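# Load two AA batteries into a remote's battery bay

## Task

Fit both AA batteries into the open battery compartment of the remote control, each with correct polarity and fully seated so it compresses its spring; the remote itself may be moved.

## Robot and tools

Robot: two arms, left_arm and right_arm, each ending in a parallel two-finger gripper with a wrist camera. In the scene frame the origin sits at table-top height, halfway between the arm bases and a little behind the table's near edge; +z is up, +x points out over the table, and left_arm is on the +y side (about y=+0.27 m), right_arm on the -y side (about y=-0.29 m). Image left and right do not match arm names. A gripper's fingers point along its own +z and close along its own y. end_effector_position is the spot between the finger pads, just under 1 cm short of the tips.

Motion arguments. Both execute_actions and move take rows of 14 numbers, always covering both arms: dx, dy, dz, rx, ry, rz, opening for left_arm, then the same seven for right_arm. The first six of each arm are an offset, not a pose: they count from that arm's current Hand target and are expressed along the Hand target's own axes (not the scene axes). Scale: 1.0 equals 0.6 m of translation or 180 degrees of rotation; values lie in [-1, 1]; rx, ry, rz form a single rotation vector. Sending six zeros re-requests the present Hand target and holds the arm there. The opening is absolute, not an offset: +1 fully open (pads about 87 mm apart), +0.5 about 69 mm, 0 about 43 mm, -0.5 about 18 mm, -1 closed. Every row must restate each gripper's opening; a 0 means half-open, not unchanged.

execute_actions(actions, cameras): actions is a list of actions, each a table of up to 15 rows at 1/30 s per row; a short table repeats its last row to fill 15 steps. All rows of one action are measured from the Hand target at that action's start, so repeating the same offset in a later action moves further. Images return only when actions is empty or cameras names them ("all" for every one, [] for none).

move(target, speed, blend, opening_speed, blocking, cameras): target is one 14-number row or a list of up to 15 rows; every row is again an offset from the Hand targets at the move's start, not from the previous row. Paths are straight, all end together, last at least 0.5 s and are cut off after 10 s. speed is m/s per arm path (0.002 to 2.9, default 0.25; rotation capped at twice that in rad/s), one value or one per target. blend, in metres, rounds corners of a list; 0 stops at each point. opening_speed sets how fast openings change on the -1..+1 scale per second (at least 0.2). blocking=false returns after about 0.5 s while the move continues. Moves do not avoid obstacles or the other arm; faster moves lag and overshoot more, and contacts hit harder. Avoid paths close to an arm's own base.

wait(seconds 0 to 10) lets time pass holding commands. stop brakes a running move. zoom_image(camera, region=[x0,y0,x1,y1] in pixels, up to 504x504) enlarges part of the newest image of cam_head_left, cam_head_right, cam_high, cam_low, cam_left_wrist or cam_right_wrist. read_manual gives licence text only. finished_scene(scene) ends the scene irreversibly; the batteries must stay inserted without the robot's help.

Results: each gripper's end_effector_position (m) and end_effector_quat_wxyz in the scene frame, possibly off by a few cm; Hand target (the last command after clipping, base for the next offset); grip_measured on the opening scale; joint positions, velocities, torques; Tool commands; motor temperatures. A move adds a move: line such as done (within 10 mm and 2 degrees), off_target, moving, held or fault, plus limits like paced (pose clipped) or held (steps withheld). done does not mean no contact.

Practical notes: commanded orientation is clipped to 40 degrees from the measured one per step; friction and gravity leave grippers short, low or tilted, so check the pose after each move and send the remaining error as a new offset. To grip, command an opening about 0.04 below grip_measured at first touch; less gives a gentler hold. A stalled arm keeps pushing until you command it back away. Keep arms relaxed and not stretched to limit heating: MOTOR HOT appears at 75 °C, a fault folds the arm at 90 °C.

Avoid: dropping batteries or the remote, knocking anything off the table, releasing parts that are still moving, fast impacts or strong presses, contact between the two arms or grippers (including one gripper closing on the other's fingers), strain on wrist camera cables, and striking the bar, plate or rail near the bases, which can rise about 3 cm above the table. Loose objects may occasionally get nudged.

Each tool is called after "Call:" in YAML: its name, and indented under it one key for each argument.

## Session

Call:
execute_actions:
  actions: []

Scene clock: 0.00 s.
left_arm: end_effector_position=(+0.3749, +0.3005, +0.0375) grip_measured=+0.993 end_effector_quat_wxyz=(+0.547, -0.069, +0.830, +0.086) | right_arm: end_effector_position=(+0.3796, -0.3352, +0.0562) grip_measured=+0.981 end_effector_quat_wxyz=(+0.563, +0.135, +0.810, -0.087)
Joint positions: left_arm=[-0.039 1.601 0.369 0.821 -0.246 -0.027 0.997] | right_arm=[0.023 1.568 0.393 0.774 0.331 0.108 0.991]
Joint velocities: within noise
Joint torques (N m): no reading
Motor temperatures (°C): left_arm=[27 34 29 29 27 30 30] | right_arm=[29 29 27 29 29 26 27]
Heat: left arm: 34 °C; right arm: 29 °C.
Hand target: left_arm +0.3772, +0.3002, +0.0408; +0.551, -0.070, +0.828, +0.085 | right_arm +0.3843, -0.3342, +0.0636; +0.573, +0.135, +0.804, -0.084
Tool commands: left_gripper/opening=+1.0 right_gripper/opening=+1.0
camera_calibration:
cam_left_wrist: T_world_to_cam=[[0.230863, -0.970581, -0.0683755, 0.207295], [-0.935102, -0.201908, -0.291233, 0.443447], [0.26886, 0.131173, -0.954205, 0.0358697], [0, 0, 0, 1]] pos_world=[0.357168, 0.286027, 0.177548]
cam_right_wrist: T_world_to_cam=[[-0.324438, -0.945745, -0.0174916, -0.194309], [-0.892926, 0.312316, -0.324257, 0.481699], [0.312128, -0.0895827, -0.945807, 0.0539995], [0, 0, 0, 1]] pos_world=[0.350225, -0.329372, 0.203869]

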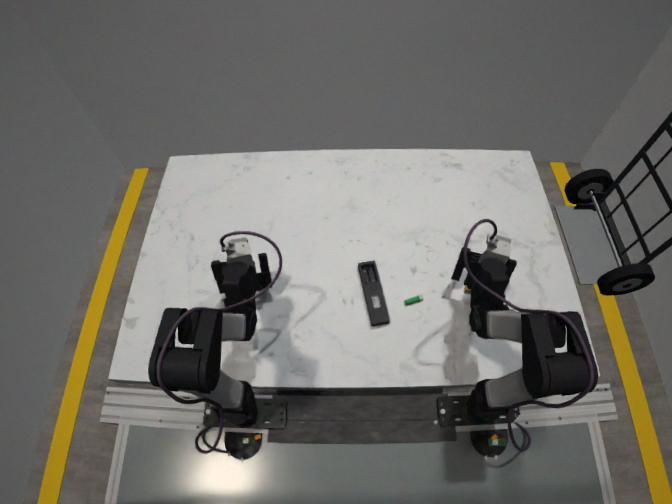

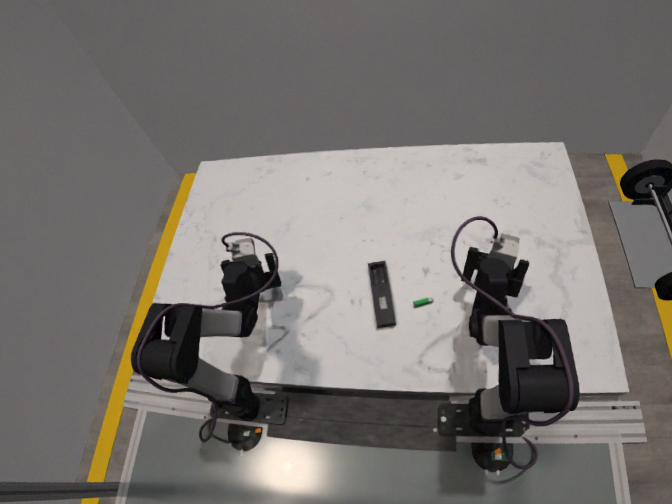

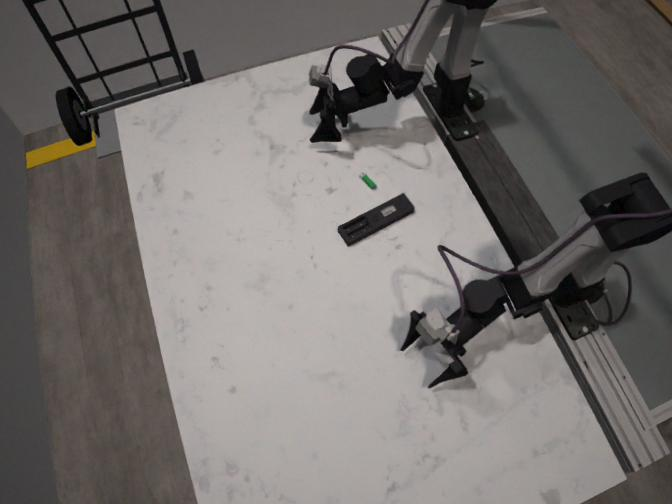

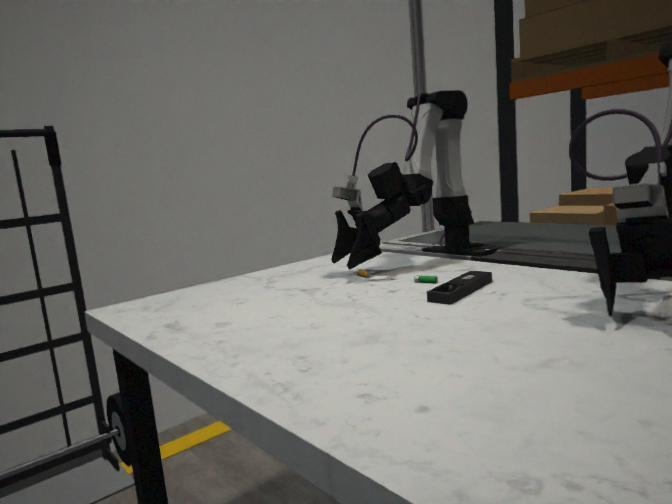

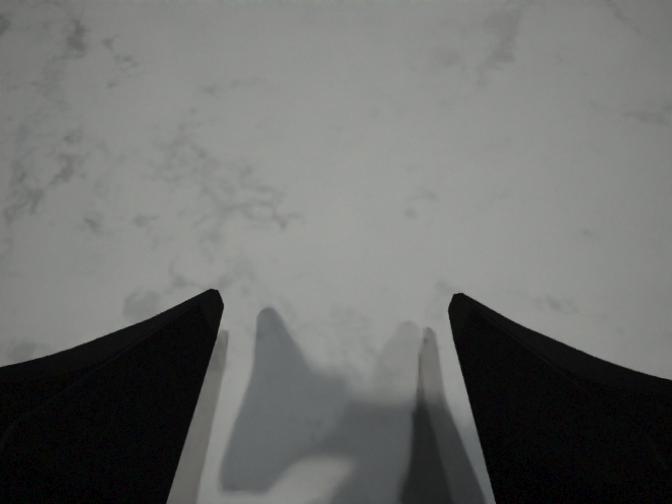

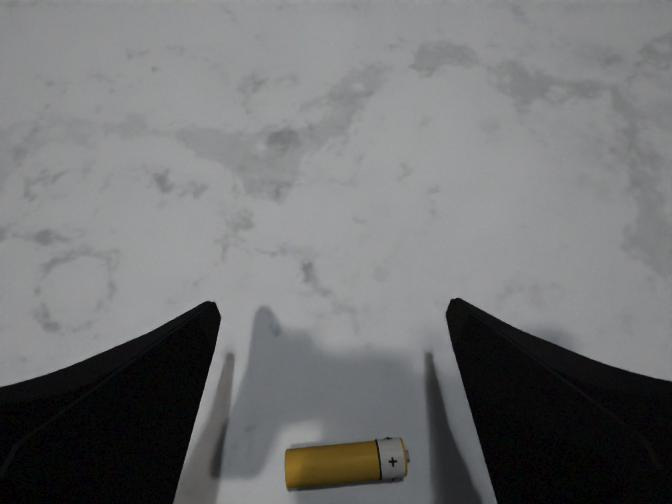

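Call:
zoom_image:
  camera: "cam_head_left"
  region: [345, 245, 445, 335]

Call:
zoom_image:
  camera: "cam_high"
  region: [325, 160, 425, 250]

Call:
zoom_image:
  camera: "cam_low"
  region: [340, 255, 500, 315]

Scaled by 5.040 from the camera's 672x504 image, which has a finer 960x720 frame.

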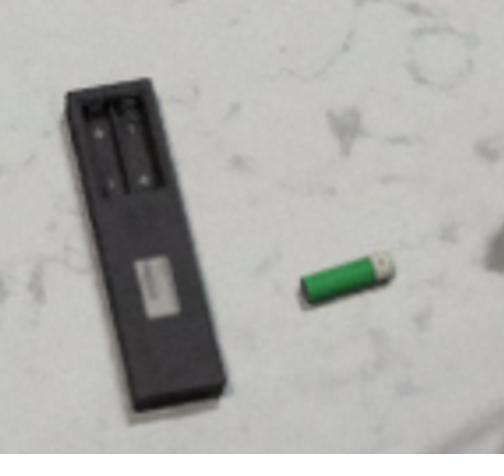

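Scaled by 5.040 from the camera's 672x504 image, which has a finer 960x720 frame.

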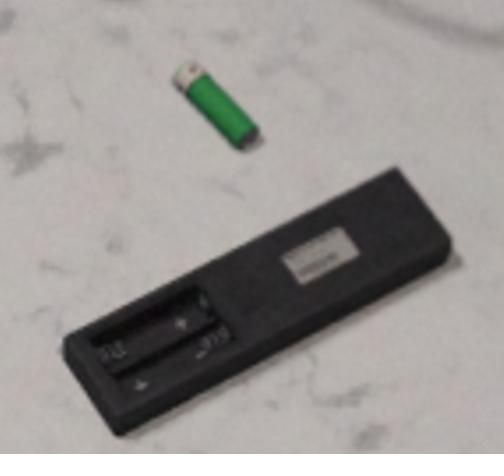

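Scaled by 3.150 from the camera's 672x504 image, which has a finer 960x720 frame.

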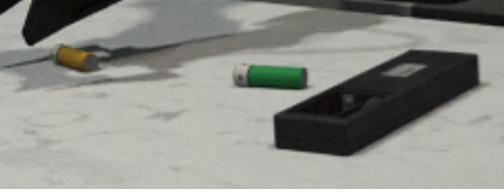

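Call:
move:
  target: [0,0,0,0,0,0,1,-0.0815,0.309,-0.254,-0.057,0.391,-0.092,1]
  cameras: ["cam_right_wrist","cam_head_left"]

Call:
zoom_image:
  camera: "cam_right_wrist"
  region: [170, 100, 502, 350]

Scene clock: 11.07 s.
left_arm: end_effector_position=(+0.3749, +0.3005, +0.0375) grip_measured=+0.993 end_effector_quat_wxyz=(+0.547, -0.069, +0.830, +0.086) | right_arm: end_effector_position=(+0.3178, -0.1281, +0.1590) grip_measured=+0.981 end_effector_quat_wxyz=(+0.010, +0.000, +1.000, -0.005)
Joint positions: left_arm=[-0.039 1.601 0.369 0.821 -0.246 -0.027 0.997] | right_arm=[0.446 2.11 2.068 -1.556 0.03 0.447 0.991]
Joint torques (N m): left_arm=[0.14 -5.27 5.65 2.28 -0.04 -0.13] | right_arm=[0.46 -10.47 9.73 0.19 -0.13 0.11]
Heat: left arm: 35 °C; right arm: 32 °C.
Hand target: left_arm +0.3772, +0.3002, +0.0408; +0.551, -0.070, +0.828, +0.085 | right_arm +0.3205, -0.1199, +0.1637; -0.001, +0.000, +1.000, +0.000
Off the commanded pose: left_arm 0.004 m, 0 deg | right_arm 0.010 m, 1 deg.
joint sent to its limit (right arm) — joint 4 (wrist pitch), lower limit. The joint targets still meet the commanded pose.
move: done
camera_calibration:
cam_right_wrist: T_world_to_cam=[[-0.00897834, -0.999849, 0.0148573, -0.129118], [-0.649987, 0.0171263, 0.759752, 0.107754], [-0.759892, -0.00283577, -0.650043, 0.493726], [0, 0, 0, 1]] pos_world=[0.444058, -0.129544, 0.240995]
Images, in order (width x height): cam_head_left 672x504, cam_right_wrist 672x504.

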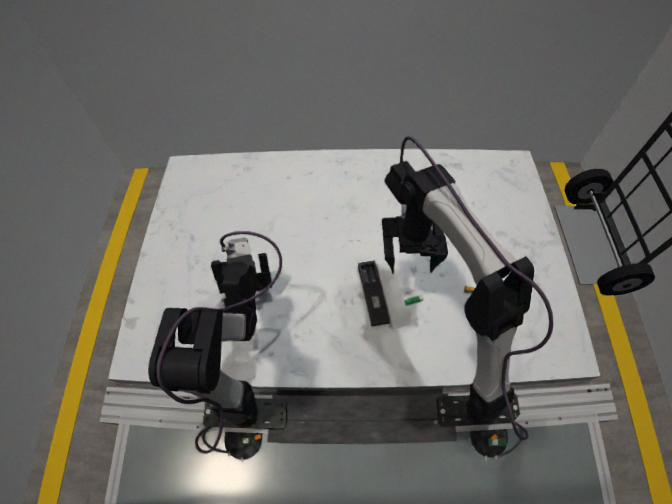

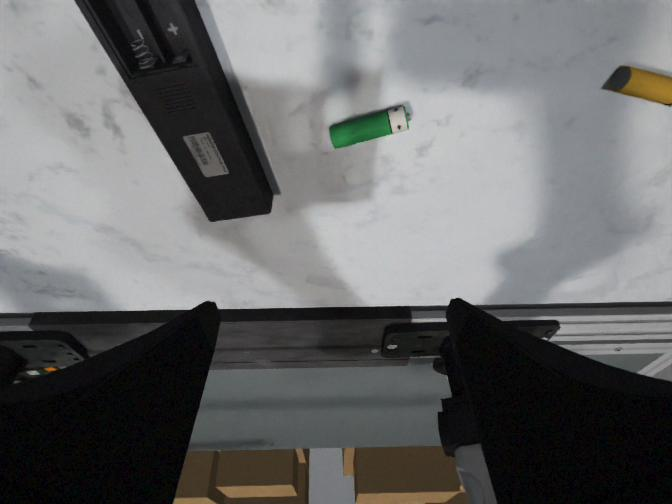

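Scaled by 1.518 from the camera's 672x504 image, which has a finer 960x720 frame.

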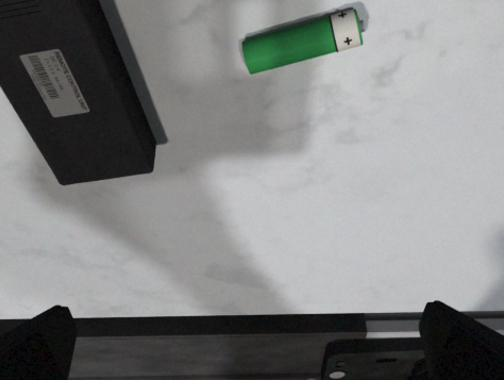

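Call:
move:
  target: [0,0,0,0,0,0,1,-0.017,0.108,0.058,0,-0.222,0,1]
  cameras: ["cam_right_wrist"]

Call:
zoom_image:
  camera: "cam_right_wrist"
  region: [250, 120, 450, 320]

Scene clock: 15.70 s.
left_arm: end_effector_position=(+0.3749, +0.3005, +0.0375) grip_measured=+0.993 end_effector_quat_wxyz=(+0.547, -0.069, +0.830, +0.086) | right_arm: end_effector_position=(+0.3290, -0.0553, +0.1187) grip_measured=+0.981 end_effector_quat_wxyz=(+0.322, -0.007, +0.947, -0.008)
Joint positions: left_arm=[-0.039 1.601 0.369 0.821 -0.246 -0.027 0.997] | right_arm=[0.758 1.78 1.377 -0.708 0.441 0.628 0.991]
Joint torques (N m): left_arm=[0.16 -5.27 5.64 2.28 -0.04 -0.12] | right_arm=[0.27 -12.23 6.32 1.2 0.36 0.11]
Motor temperatures (°C): left_arm=[27 36 30 35 27 30 30] | right_arm=[29 32 30 32 29 26 27]
Heat: left arm: 36 °C; right arm: 32 °C.
Hand target: left_arm +0.3772, +0.3002, +0.0408; +0.551, -0.070, +0.828, +0.085 | right_arm +0.3306, -0.0551, +0.1288; +0.341, +0.000, +0.940, +0.000
Off the commanded pose: left_arm 0.004 m, 0 deg | right_arm 0.010 m, 3 deg.
move: off_target (right_arm)
camera_calibration:
cam_right_wrist: T_world_to_cam=[[-0.00111767, -0.999826, 0.0186378, -0.0586051], [-0.974506, 0.00527051, 0.224298, 0.314039], [-0.224357, -0.017912, -0.974342, 0.337775], [0, 0, 0, 1]] pos_world=[0.38175, -0.0541999, 0.259763]
Images, in order (width x height): cam_right_wrist 672x504.

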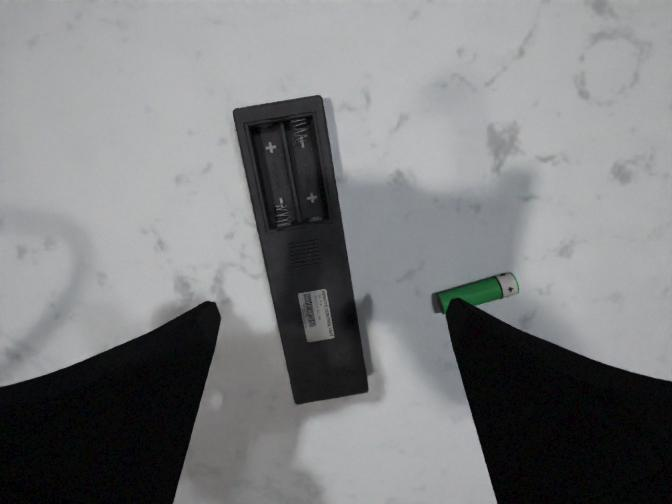

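Scaled by 2.520 from the camera's 672x504 image, which has a finer 960x720 frame.

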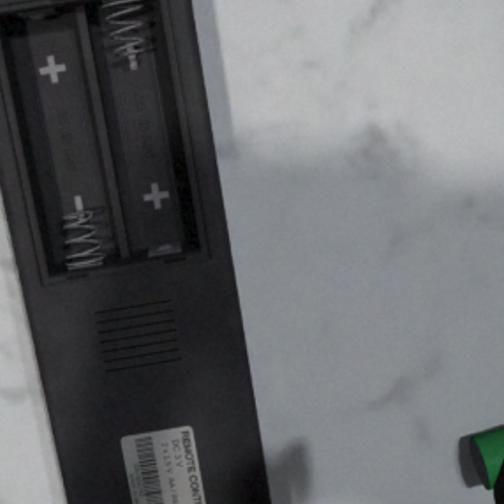

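Call:
move:
  target: [0,0,0,0,0,0,1,0.066,-0.165,-0.014,0.149,0.186,0.411,0.2]
  cameras: ["cam_right_wrist","cam_head_left","cam_high"]

Call:
zoom_image:
  camera: "cam_head_left"
  region: [345, 235, 465, 345]

Scene clock: 26.03 s.
left_arm: end_effector_position=(+0.3749, +0.3005, +0.0375) grip_measured=+0.993 end_effector_quat_wxyz=(+0.547, -0.069, +0.830, +0.086) | right_arm: end_effector_position=(+0.2981, -0.1557, +0.1125) grip_measured=+0.200 end_effector_quat_wxyz=(+0.013, +0.620, +0.785, +0.000)
Joint positions: left_arm=[-0.039 1.601 0.369 0.821 -0.246 -0.027 0.997] | right_arm=[0.327 1.786 1.448 -1.258 0.039 1.665 0.6]
Joint torques (N m): left_arm=[0.16 -5.27 5.64 2.28 -0.04 -0.13] | right_arm=[-0.46 -8.14 5.59 0.13 -0.17 0.16]
Heat: left arm: 37 °C; right arm: 35 °C.
Hand target: left_arm +0.3772, +0.3002, +0.0408; +0.551, -0.070, +0.828, +0.085 | right_arm +0.2949, -0.1541, +0.1100; +0.000, +0.625, +0.781, +0.000
Off the commanded pose: left_arm 0.004 m, 0 deg | right_arm 0.004 m, 2 deg.
move: done
camera_calibration:
cam_right_wrist: T_world_to_cam=[[-0.974746, -0.223048, -0.0109405, 0.255642], [-0.153183, 0.632171, 0.759536, 0.0785118], [-0.162497, 0.74203, -0.650373, 0.386403], [0, 0, 0, 1]] pos_world=[0.324002, -0.279335, 0.19447]
Images, in order (width x height): cam_head_left 672x504, cam_high 672x504, cam_right_wrist 672x504.

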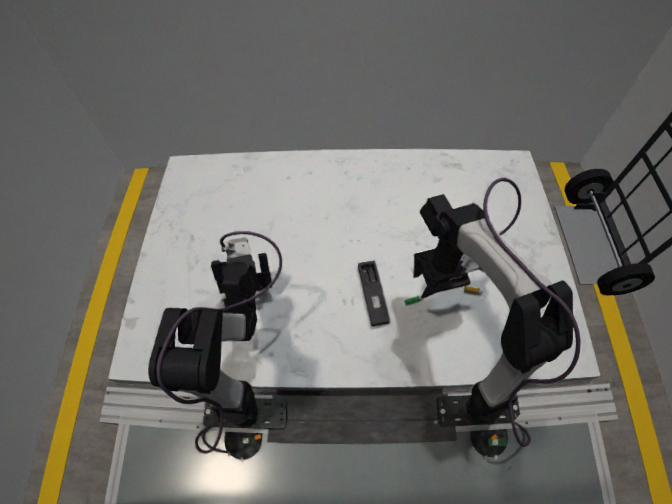

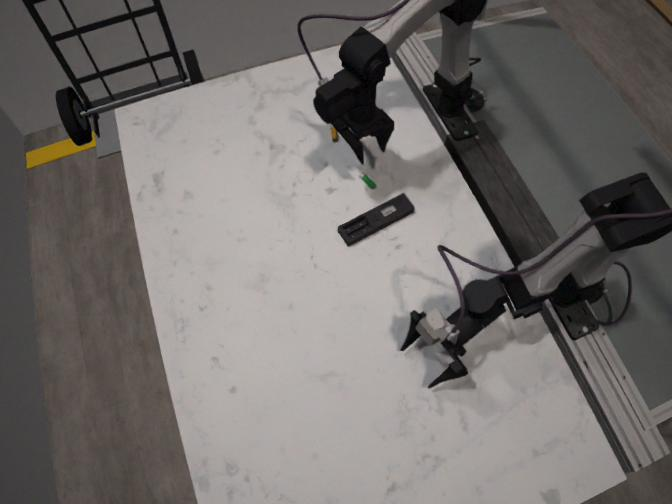

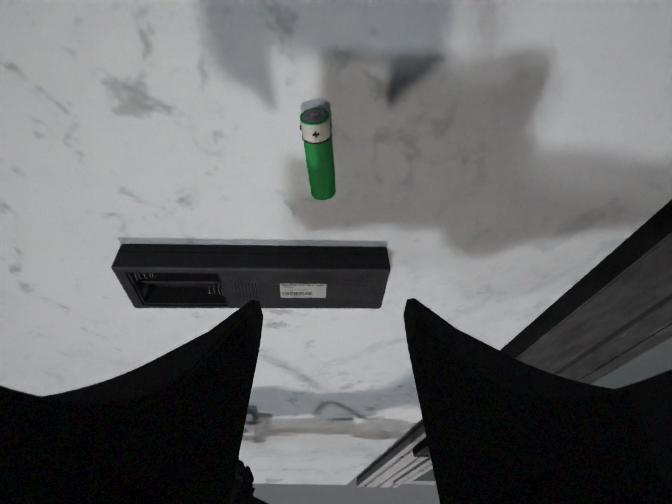

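Scaled by 4.200 from the camera's 672x504 image, which has a finer 960x720 frame.

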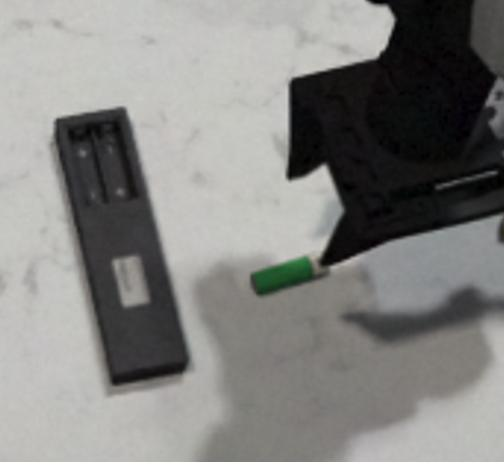

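Call:
move:
  target: [0,0,0,0,0,0,1,-0.003,0.0143,0.135,0,0,0,0.2]
  cameras: ["cam_right_wrist","cam_low","cam_high"]

Call:
zoom_image:
  camera: "cam_low"
  region: [340, 225, 500, 315]

Scene clock: 31.20 s.
left_arm: end_effector_position=(+0.3749, +0.3005, +0.0375) grip_measured=+0.993 end_effector_quat_wxyz=(+0.547, -0.069, +0.830, +0.086) | right_arm: end_effector_position=(+0.3025, -0.1560, +0.0308) grip_measured=+0.200 end_effector_quat_wxyz=(+0.006, +0.624, +0.781, -0.008)
Joint positions: left_arm=[-0.039 1.601 0.369 0.821 -0.246 -0.027 0.997] | right_arm=[0.317 1.885 1.238 -0.97 0.038 1.666 0.6]
Joint torques (N m): left_arm=[0.14 -5.27 5.64 2.28 -0.04 -0.12] | right_arm=[-0.58 -8.58 5.52 0.3 -0.13 -0.01]
Heat: left arm: 37 °C; right arm: 35 °C.
Hand target: left_arm +0.3772, +0.3002, +0.0408; +0.551, -0.070, +0.828, +0.085 | right_arm +0.3037, -0.1540, +0.0290; +0.000, +0.625, +0.781, +0.000
Off the commanded pose: left_arm 0.004 m, 0 deg | right_arm 0.003 m, 1 deg.
move: done
camera_calibration:
cam_right_wrist: T_world_to_cam=[[-0.977081, -0.212617, 0.0102917, 0.260617], [-0.130762, 0.63766, 0.759138, 0.13552], [-0.167969, 0.740394, -0.650848, 0.335644], [0, 0, 0, 1]] pos_world=[0.328742, -0.279513, 0.112892]
Images, in order (width x height): cam_high 672x504, cam_low 672x504, cam_right_wrist 672x504.

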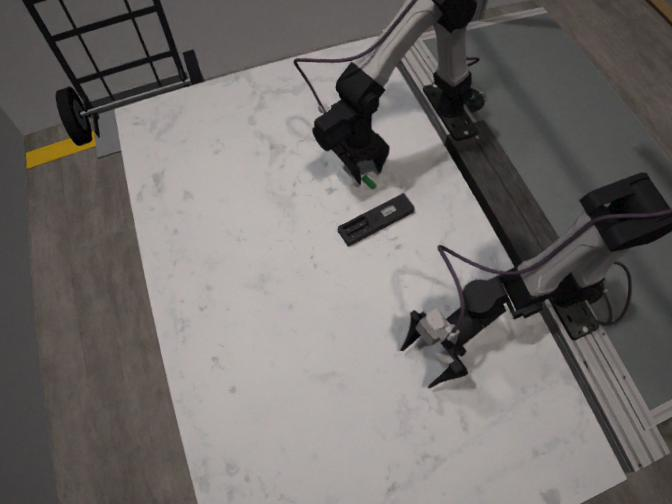

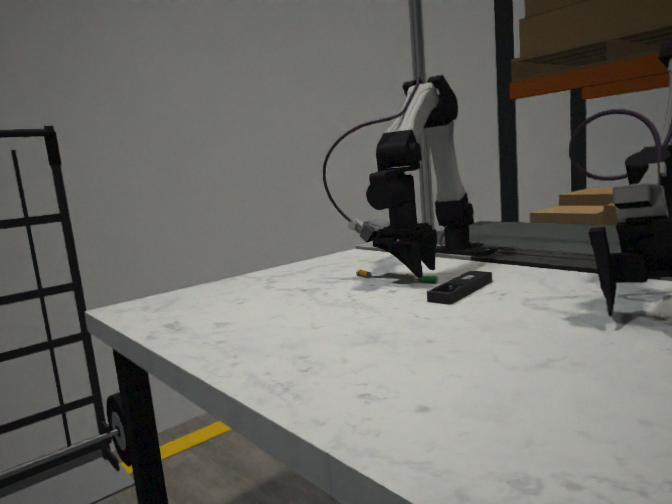

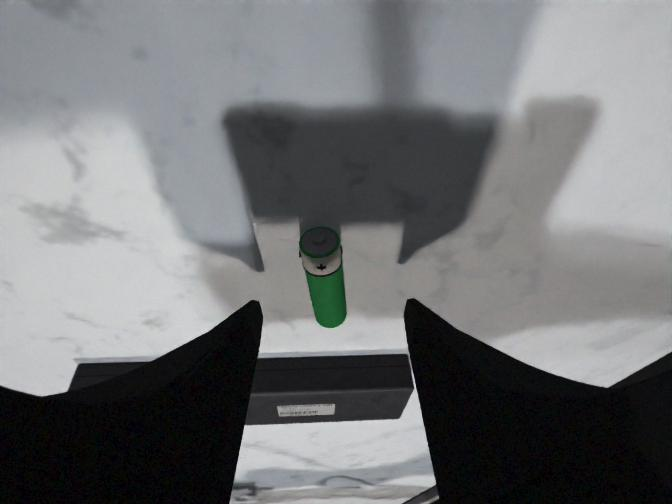

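Scaled by 3.150 from the camera's 672x504 image, which has a finer 960x720 frame.

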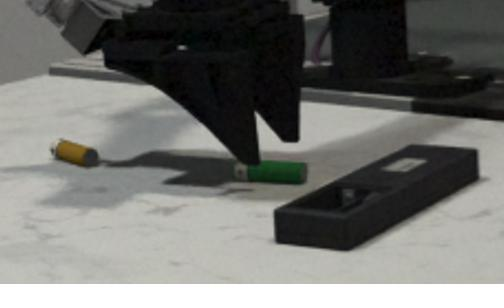

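Call:
move:
  target: [0,0,0,0,0,0,1,-0.001,0.003,0.028,0,0,0,0.2]
  speed: 0.06

Call:
move:
  target: [0,0,0,0,0,0,1,0,0,0,0,0,0,-0.7]
  opening_speed: 0.6
  cameras: ["cam_right_wrist","cam_low"]

Call:
zoom_image:
  camera: "cam_low"
  region: [340, 225, 500, 315]

Scene clock: 34.27 s.
left_arm: end_effector_position=(+0.3749, +0.3005, +0.0375) grip_measured=+0.993 end_effector_quat_wxyz=(+0.547, -0.069, +0.830, +0.086) | right_arm: end_effector_position=(+0.3057, -0.1556, +0.0160) grip_measured=+0.200 end_effector_quat_wxyz=(+0.008, +0.624, +0.781, -0.005)
Joint positions: left_arm=[-0.039 1.601 0.369 0.821 -0.246 -0.027 0.997] | right_arm=[0.314 1.911 1.209 -0.908 0.038 1.664 0.6]
Joint torques (N m): left_arm=[0.16 -5.27 5.65 2.28 -0.04 -0.12] | right_arm=[-0.65 -8.34 5 0.34 -0.16 0.03]
Heat: left arm: 38 °C; right arm: 35 °C.
Hand target: left_arm +0.3772, +0.3002, +0.0408; +0.551, -0.070, +0.828, +0.085 | right_arm +0.3055, -0.1543, +0.0121; +0.000, +0.625, +0.781, +0.000
Off the commanded pose: left_arm 0.004 m, 0 deg | right_arm 0.004 m, 1 deg.
move: done

Scene clock: 35.97 s.
left_arm: end_effector_position=(+0.3749, +0.3005, +0.0375) grip_measured=+0.993 end_effector_quat_wxyz=(+0.547, -0.069, +0.830, +0.086) | right_arm: end_effector_position=(+0.3057, -0.1556, +0.0160) grip_measured=-0.608 end_effector_quat_wxyz=(+0.008, +0.624, +0.781, -0.005)
Joint positions: left_arm=[-0.039 1.601 0.369 0.821 -0.246 -0.027 0.997] | right_arm=[0.314 1.911 1.209 -0.908 0.038 1.664 0.196]
Joint torques (N m): left_arm=[0.16 -5.27 5.65 2.28 -0.04 -0.12] | right_arm=[-0.51 -8.14 5.09 0.3 -0.17 0.01]
Heat: left arm: 38 °C; right arm: 35 °C.
Hand target: left_arm +0.3772, +0.3002, +0.0408; +0.551, -0.070, +0.828, +0.085 | right_arm +0.3054, -0.1543, +0.0121; +0.000, +0.625, +0.781, +0.000
Off the commanded pose: left_arm 0.004 m, 0 deg | right_arm 0.004 m, 1 deg.
move: done
camera_calibration:
cam_right_wrist: T_world_to_cam=[[-0.977306, -0.211814, 0.00275195, 0.264365], [-0.135679, 0.63589, 0.75976, 0.14805], [-0.162678, 0.742144, -0.650198, 0.324968], [0, 0, 0, 1]] pos_world=[0.331318, -0.279321, 0.0980834]
Images, in order (width x height): cam_low 672x504, cam_right_wrist 672x504.

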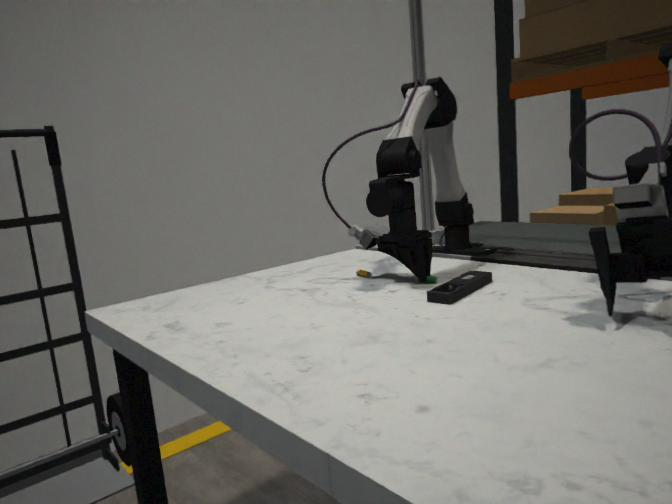

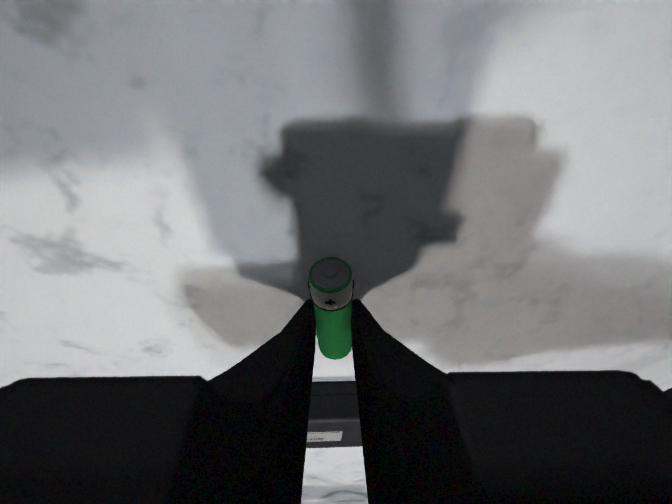

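Scaled by 3.150 from the camera's 672x504 image, which has a finer 960x720 frame.

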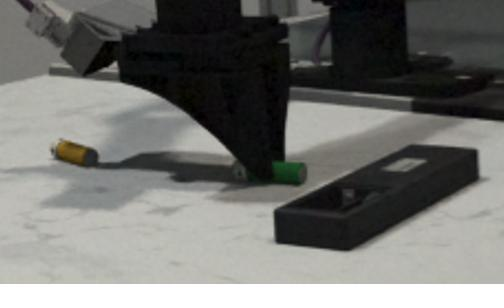

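Call:
move:
  target:
    - [0,0,0,0,0,0,1,0,0,-0.15,0,0,0,-0.72]
    - [0,0,0,0,0,0,1,0.186,0.1765,-0.167,0,0,-0.478,-0.72]
  blend: [0.03,0]
  cameras: ["cam_right_wrist","cam_low","cam_high","cam_head_left"]

Call:
zoom_image:
  camera: "cam_high"
  region: [310, 150, 430, 250]

Scene clock: 41.10 s.
left_arm: end_effector_position=(+0.3749, +0.3005, +0.0375) grip_measured=+0.993 end_effector_quat_wxyz=(+0.547, -0.069, +0.830, +0.086) | right_arm: end_effector_position=(+0.3831, -0.0299, +0.1090) grip_measured=-0.608 end_effector_quat_wxyz=(+0.059, -0.064, +0.996, +0.025)
Joint positions: left_arm=[-0.039 1.601 0.369 0.821 -0.246 -0.027 0.997] | right_arm=[0.573 2.552 2.624 -1.558 0.022 0.443 0.196]
Joint torques (N m): left_arm=[0.16 -5.27 5.65 2.27 -0.04 -0.12] | right_arm=[0.54 -13.55 9.78 0.42 -0.16 -0.04]
Heat: left arm: 38 °C; right arm: 36 °C.
Hand target: left_arm +0.3772, +0.3002, +0.0408; +0.551, -0.070, +0.828, +0.085 | right_arm +0.3844, -0.0221, +0.1124; +0.000, -0.076, +0.997, +0.000
Off the commanded pose: left_arm 0.004 m, 0 deg | right_arm 0.008 m, 7 deg.
joint sent to its limit (right arm) — joint 4 (wrist pitch), lower limit. The joint targets are off in orientation, not in position.
move: off_target (right_arm)
camera_calibration:
cam_right_wrist: T_world_to_cam=[[0.121924, -0.991822, -0.0377331, -0.0737227], [-0.715105, -0.114144, 0.689635, 0.215222], [-0.688302, -0.0571, -0.723174, 0.490132], [0, 0, 0, 1]] pos_world=[0.500254, -0.0205669, 0.203244]
Images, in order (width x height): cam_head_left 672x504, cam_high 672x504, cam_low 672x504, cam_right_wrist 672x504.

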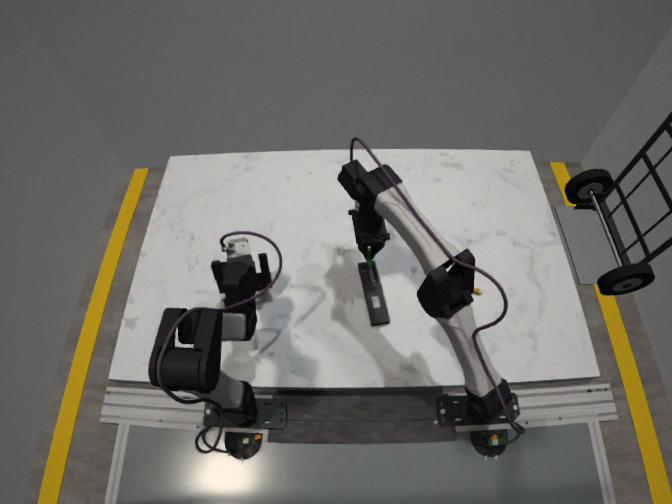

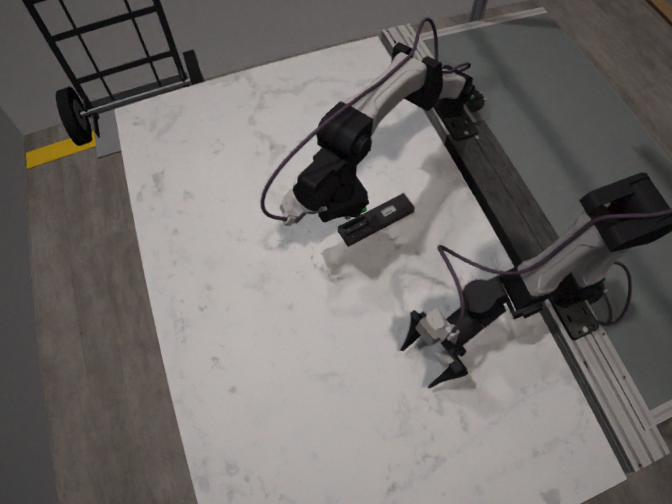

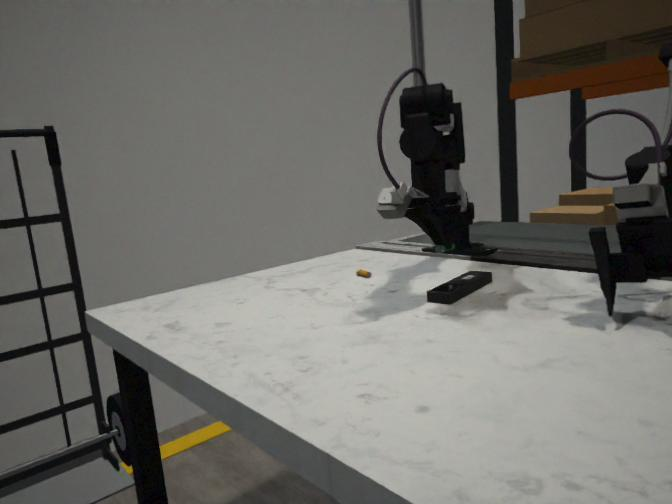

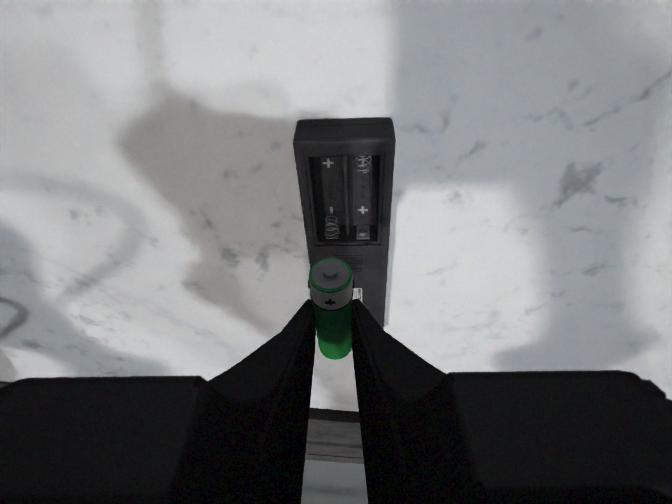

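Scaled by 4.200 from the camera's 672x504 image, which has a finer 960x720 frame.

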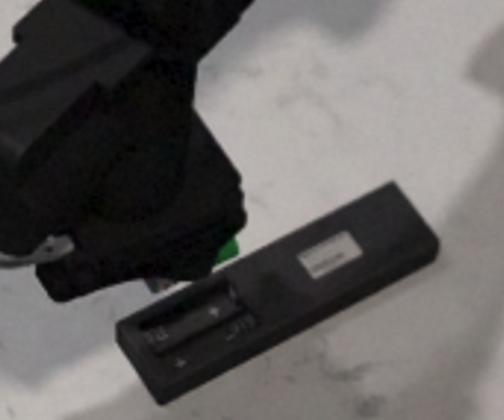

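Call:
move:
  target: [0,0,0,0,0,0,1,0,0.0066,0.092,0,-0.083,0,-0.72]
  speed: 0.12
  cameras: ["cam_right_wrist","cam_low","cam_high"]

Call:
zoom_image:
  camera: "cam_high"
  region: [310, 170, 430, 260]

Call:
zoom_image:
  camera: "cam_low"
  region: [400, 220, 520, 310]

Call:
zoom_image:
  camera: "cam_right_wrist"
  region: [235, 150, 435, 400]

Scene clock: 46.07 s.
left_arm: end_effector_position=(+0.3749, +0.3005, +0.0375) grip_measured=+0.993 end_effector_quat_wxyz=(+0.547, -0.069, +0.830, +0.086) | right_arm: end_effector_position=(+0.3802, -0.0216, +0.0402) grip_measured=-0.608 end_effector_quat_wxyz=(+0.104, -0.078, +0.992, +0.003)
Joint positions: left_arm=[-0.039 1.601 0.369 0.821 -0.246 -0.027 0.997] | right_arm=[0.622 2.396 2.066 -1.102 0.108 0.456 0.196]
Joint torques (N m): left_arm=[0.14 -5.27 5.64 2.28 -0.04 -0.12] | right_arm=[0.32 -18.4 6 0.7 0.2 0.1]
Motor temperatures (°C): left_arm=[27 37 31 39 27 30 30] | right_arm=[29 38 32 31 29 26 27]
Heat: left arm: 39 °C; right arm: 38 °C.
Hand target: left_arm +0.3772, +0.3002, +0.0408; +0.551, -0.070, +0.828, +0.085 | right_arm +0.3837, -0.0182, +0.0572; +0.130, -0.075, +0.989, +0.010
Off the commanded pose: left_arm 0.004 m, 0 deg | right_arm 0.018 m, 3 deg.
move: off_target (right_arm)
camera_calibration:
cam_right_wrist: T_world_to_cam=[[0.145457, -0.989259, 0.0144528, -0.0787603], [-0.77409, -0.104698, 0.624358, 0.286771], [-0.616139, -0.102005, -0.781004, 0.412742], [0, 0, 0, 1]] pos_world=[0.487749, -0.00578814, 0.144444]
Images, in order (width x height): cam_high 672x504, cam_low 672x504, cam_right_wrist 672x504.

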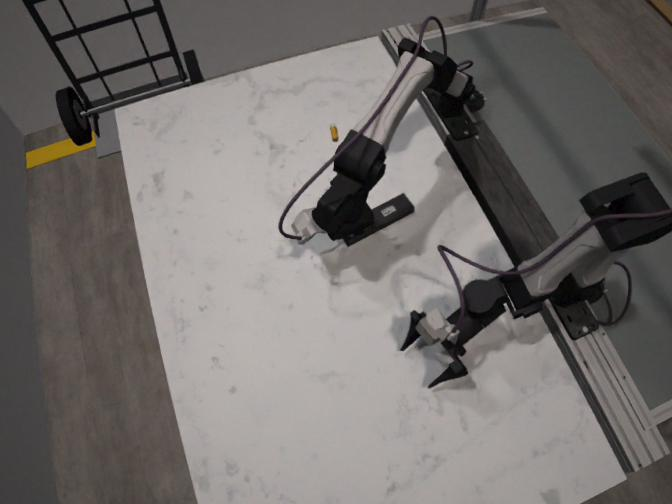

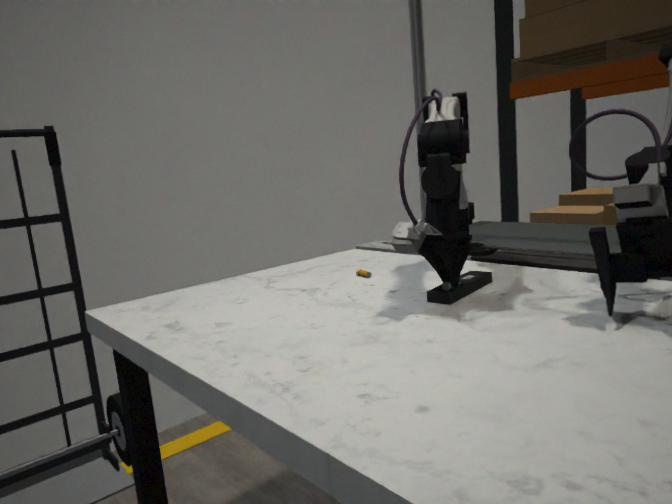

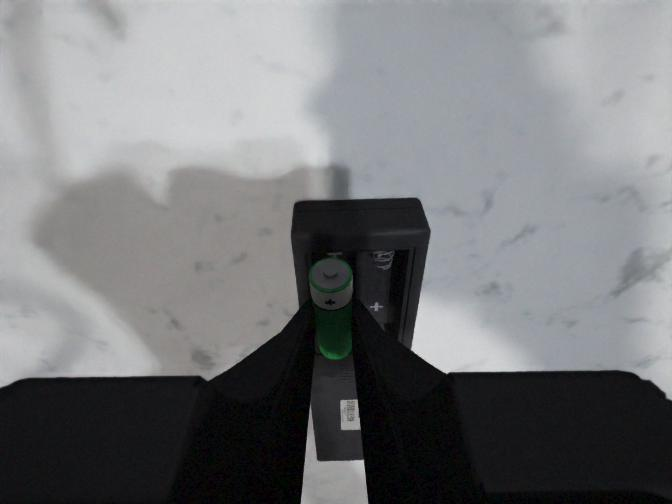

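Scaled by 4.200 from the camera's 672x504 image, which has a finer 960x720 frame.

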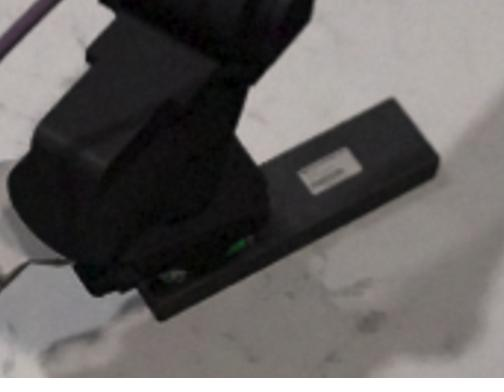

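Scaled by 4.200 from the camera's 672x504 image, which has a finer 960x720 frame.

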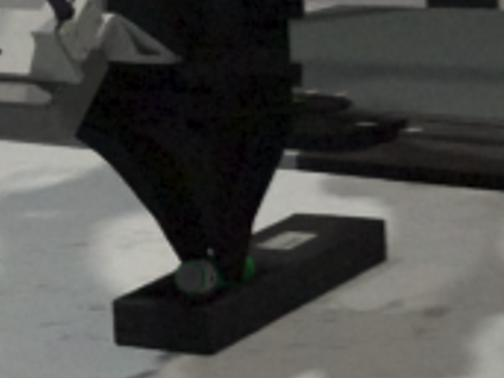

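Scaled by 2.016 from the camera's 672x504 image, which has a finer 960x720 frame.

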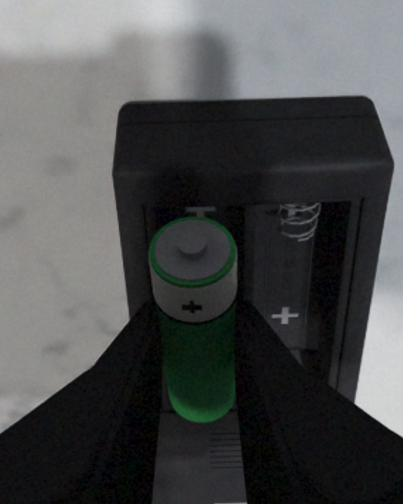

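Call:
move:
  target: [0,0,0,0,0,0,1,0.0143,-0.001,0.0135,0,0,0,-0.72]
  speed: 0.04
  cameras: ["cam_right_wrist","cam_low"]

Call:
zoom_image:
  camera: "cam_low"
  region: [400, 240, 500, 310]

Call:
zoom_image:
  camera: "cam_right_wrist"
  region: [235, 150, 435, 400]

Scene clock: 50.80 s.
left_arm: end_effector_position=(+0.3749, +0.3005, +0.0375) grip_measured=+0.993 end_effector_quat_wxyz=(+0.547, -0.069, +0.830, +0.086) | right_arm: end_effector_position=(+0.3795, -0.0223, +0.0388) grip_measured=-0.608 end_effector_quat_wxyz=(+0.116, -0.075, +0.990, +0.009)
Joint positions: left_arm=[-0.039 1.601 0.369 0.821 -0.246 -0.027 0.997] | right_arm=[0.622 2.357 1.992 -1.04 0.11 0.46 0.196]
Joint torques (N m): left_arm=[0.16 -5.27 5.65 2.28 -0.04 -0.12] | right_arm=[0.73 -16.81 5.09 0.72 0.22 0.11]
Heat: left arm: 39 °C; right arm: 40 °C.
Hand target: left_arm +0.3772, +0.3002, +0.0408; +0.551, -0.070, +0.828, +0.085 | right_arm +0.3778, -0.0198, +0.0471; +0.130, -0.075, +0.989, +0.010
Off the commanded pose: left_arm 0.004 m, 0 deg | right_arm 0.009 m, 2 deg.
move: done
camera_calibration:
cam_right_wrist: T_world_to_cam=[[0.140713, -0.990048, 0.00223072, -0.0769898], [-0.78878, -0.110745, 0.604617, 0.293271], [-0.598353, -0.0868372, -0.796513, 0.405285], [0, 0, 0, 1]] pos_world=[0.484664, -0.00855134, 0.14567]
Images, in order (width x height): cam_low 672x504, cam_right_wrist 672x504.

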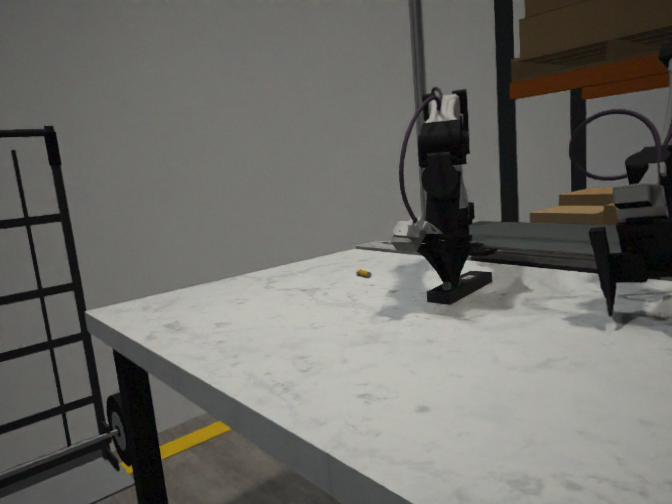

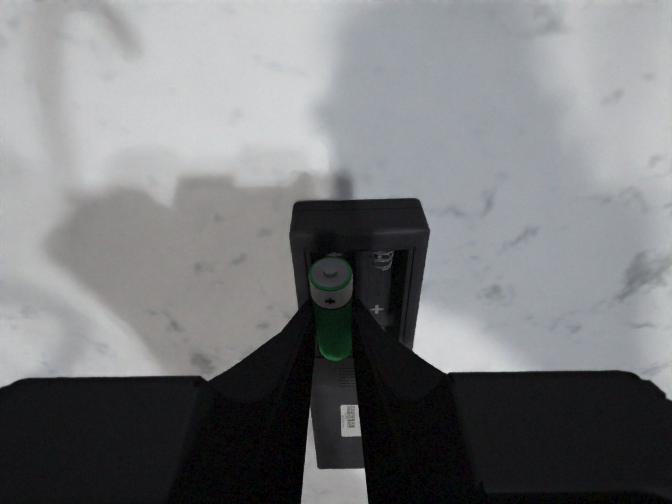

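Scaled by 5.040 from the camera's 672x504 image, which has a finer 960x720 frame.

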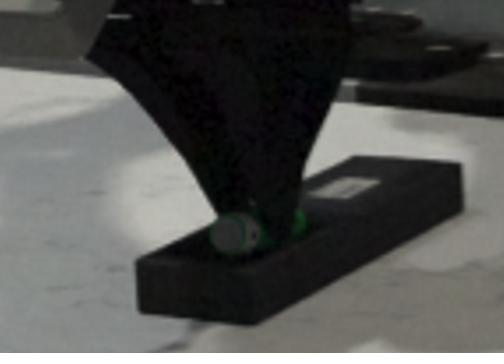

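Scaled by 2.016 from the camera's 672x504 image, which has a finer 960x720 frame.

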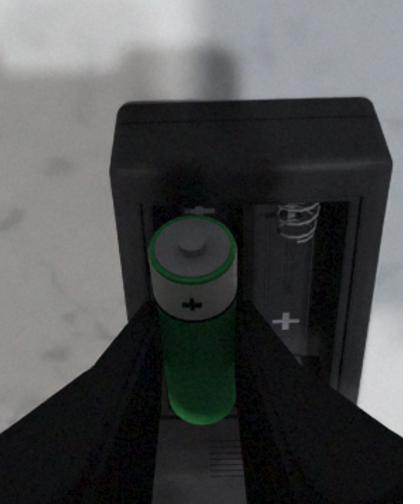

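Call:
move:
  target: [0,0,0,0,0,0,1,0.018,0.002,0.016,0,0,0,-0.72]
  speed: 0.04
  cameras: ["cam_right_wrist","cam_low"]

Call:
zoom_image:
  camera: "cam_low"
  region: [400, 240, 500, 310]

Call:
zoom_image:
  camera: "cam_right_wrist"
  region: [235, 150, 435, 400]

Scene clock: 52.70 s.
left_arm: end_effector_position=(+0.3749, +0.3005, +0.0375) grip_measured=+0.993 end_effector_quat_wxyz=(+0.547, -0.069, +0.830, +0.086) | right_arm: end_effector_position=(+0.3782, -0.0219, +0.0382) grip_measured=-0.608 end_effector_quat_wxyz=(+0.134, -0.073, +0.988, +0.013)
Joint positions: left_arm=[-0.039 1.601 0.369 0.821 -0.246 -0.027 0.997] | right_arm=[0.629 2.313 1.912 -0.97 0.125 0.466 0.196]
Joint torques (N m): left_arm=[0.14 -5.27 5.65 2.28 -0.04 -0.13] | right_arm=[1.1 -14.54 4.41 0.72 0.09 0.14]
Heat: left arm: 39 °C; right arm: 41 °C.
Hand target: left_arm +0.3772, +0.3002, +0.0408; +0.551, -0.070, +0.828, +0.085 | right_arm +0.3697, -0.0198, +0.0350; +0.130, -0.075, +0.989, +0.009
Off the commanded pose: left_arm 0.004 m, 0 deg | right_arm 0.009 m, 1 deg.
move: done
camera_calibration:
cam_right_wrist: T_world_to_cam=[[0.138984, -0.990292, -0.00250229, -0.0756716], [-0.810266, -0.11517, 0.574634, 0.301826], [-0.569344, -0.0778372, -0.818406, 0.394236], [0, 0, 0, 1]] pos_world=[0.479533, -0.00948946, 0.149016]
Images, in order (width x height): cam_low 672x504, cam_right_wrist 672x504.

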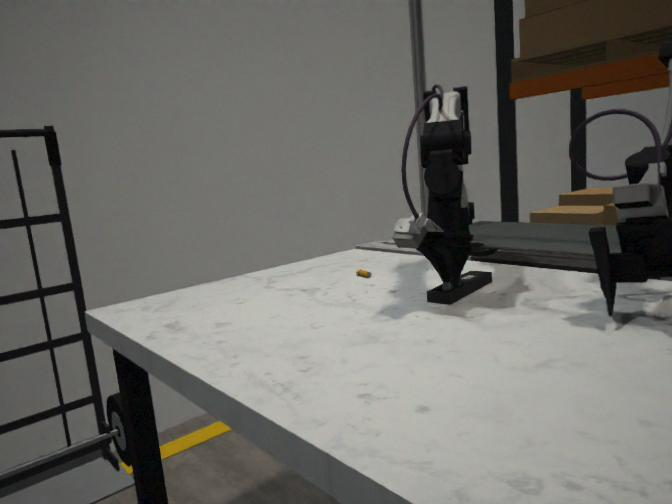

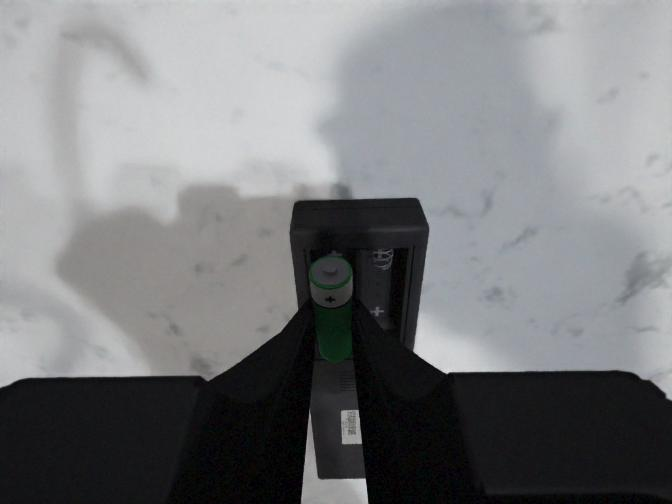

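Scaled by 5.040 from the camera's 672x504 image, which has a finer 960x720 frame.

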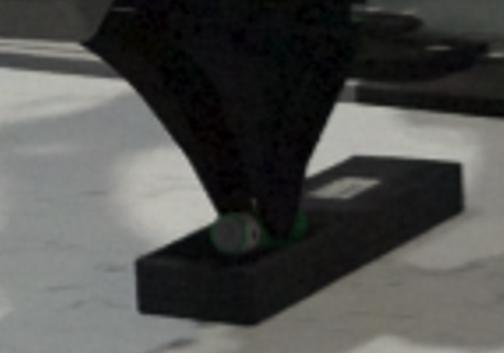

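Scaled by 2.016 from the camera's 672x504 image, which has a finer 960x720 frame.

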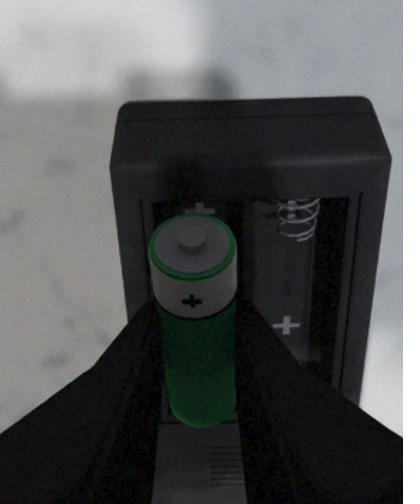

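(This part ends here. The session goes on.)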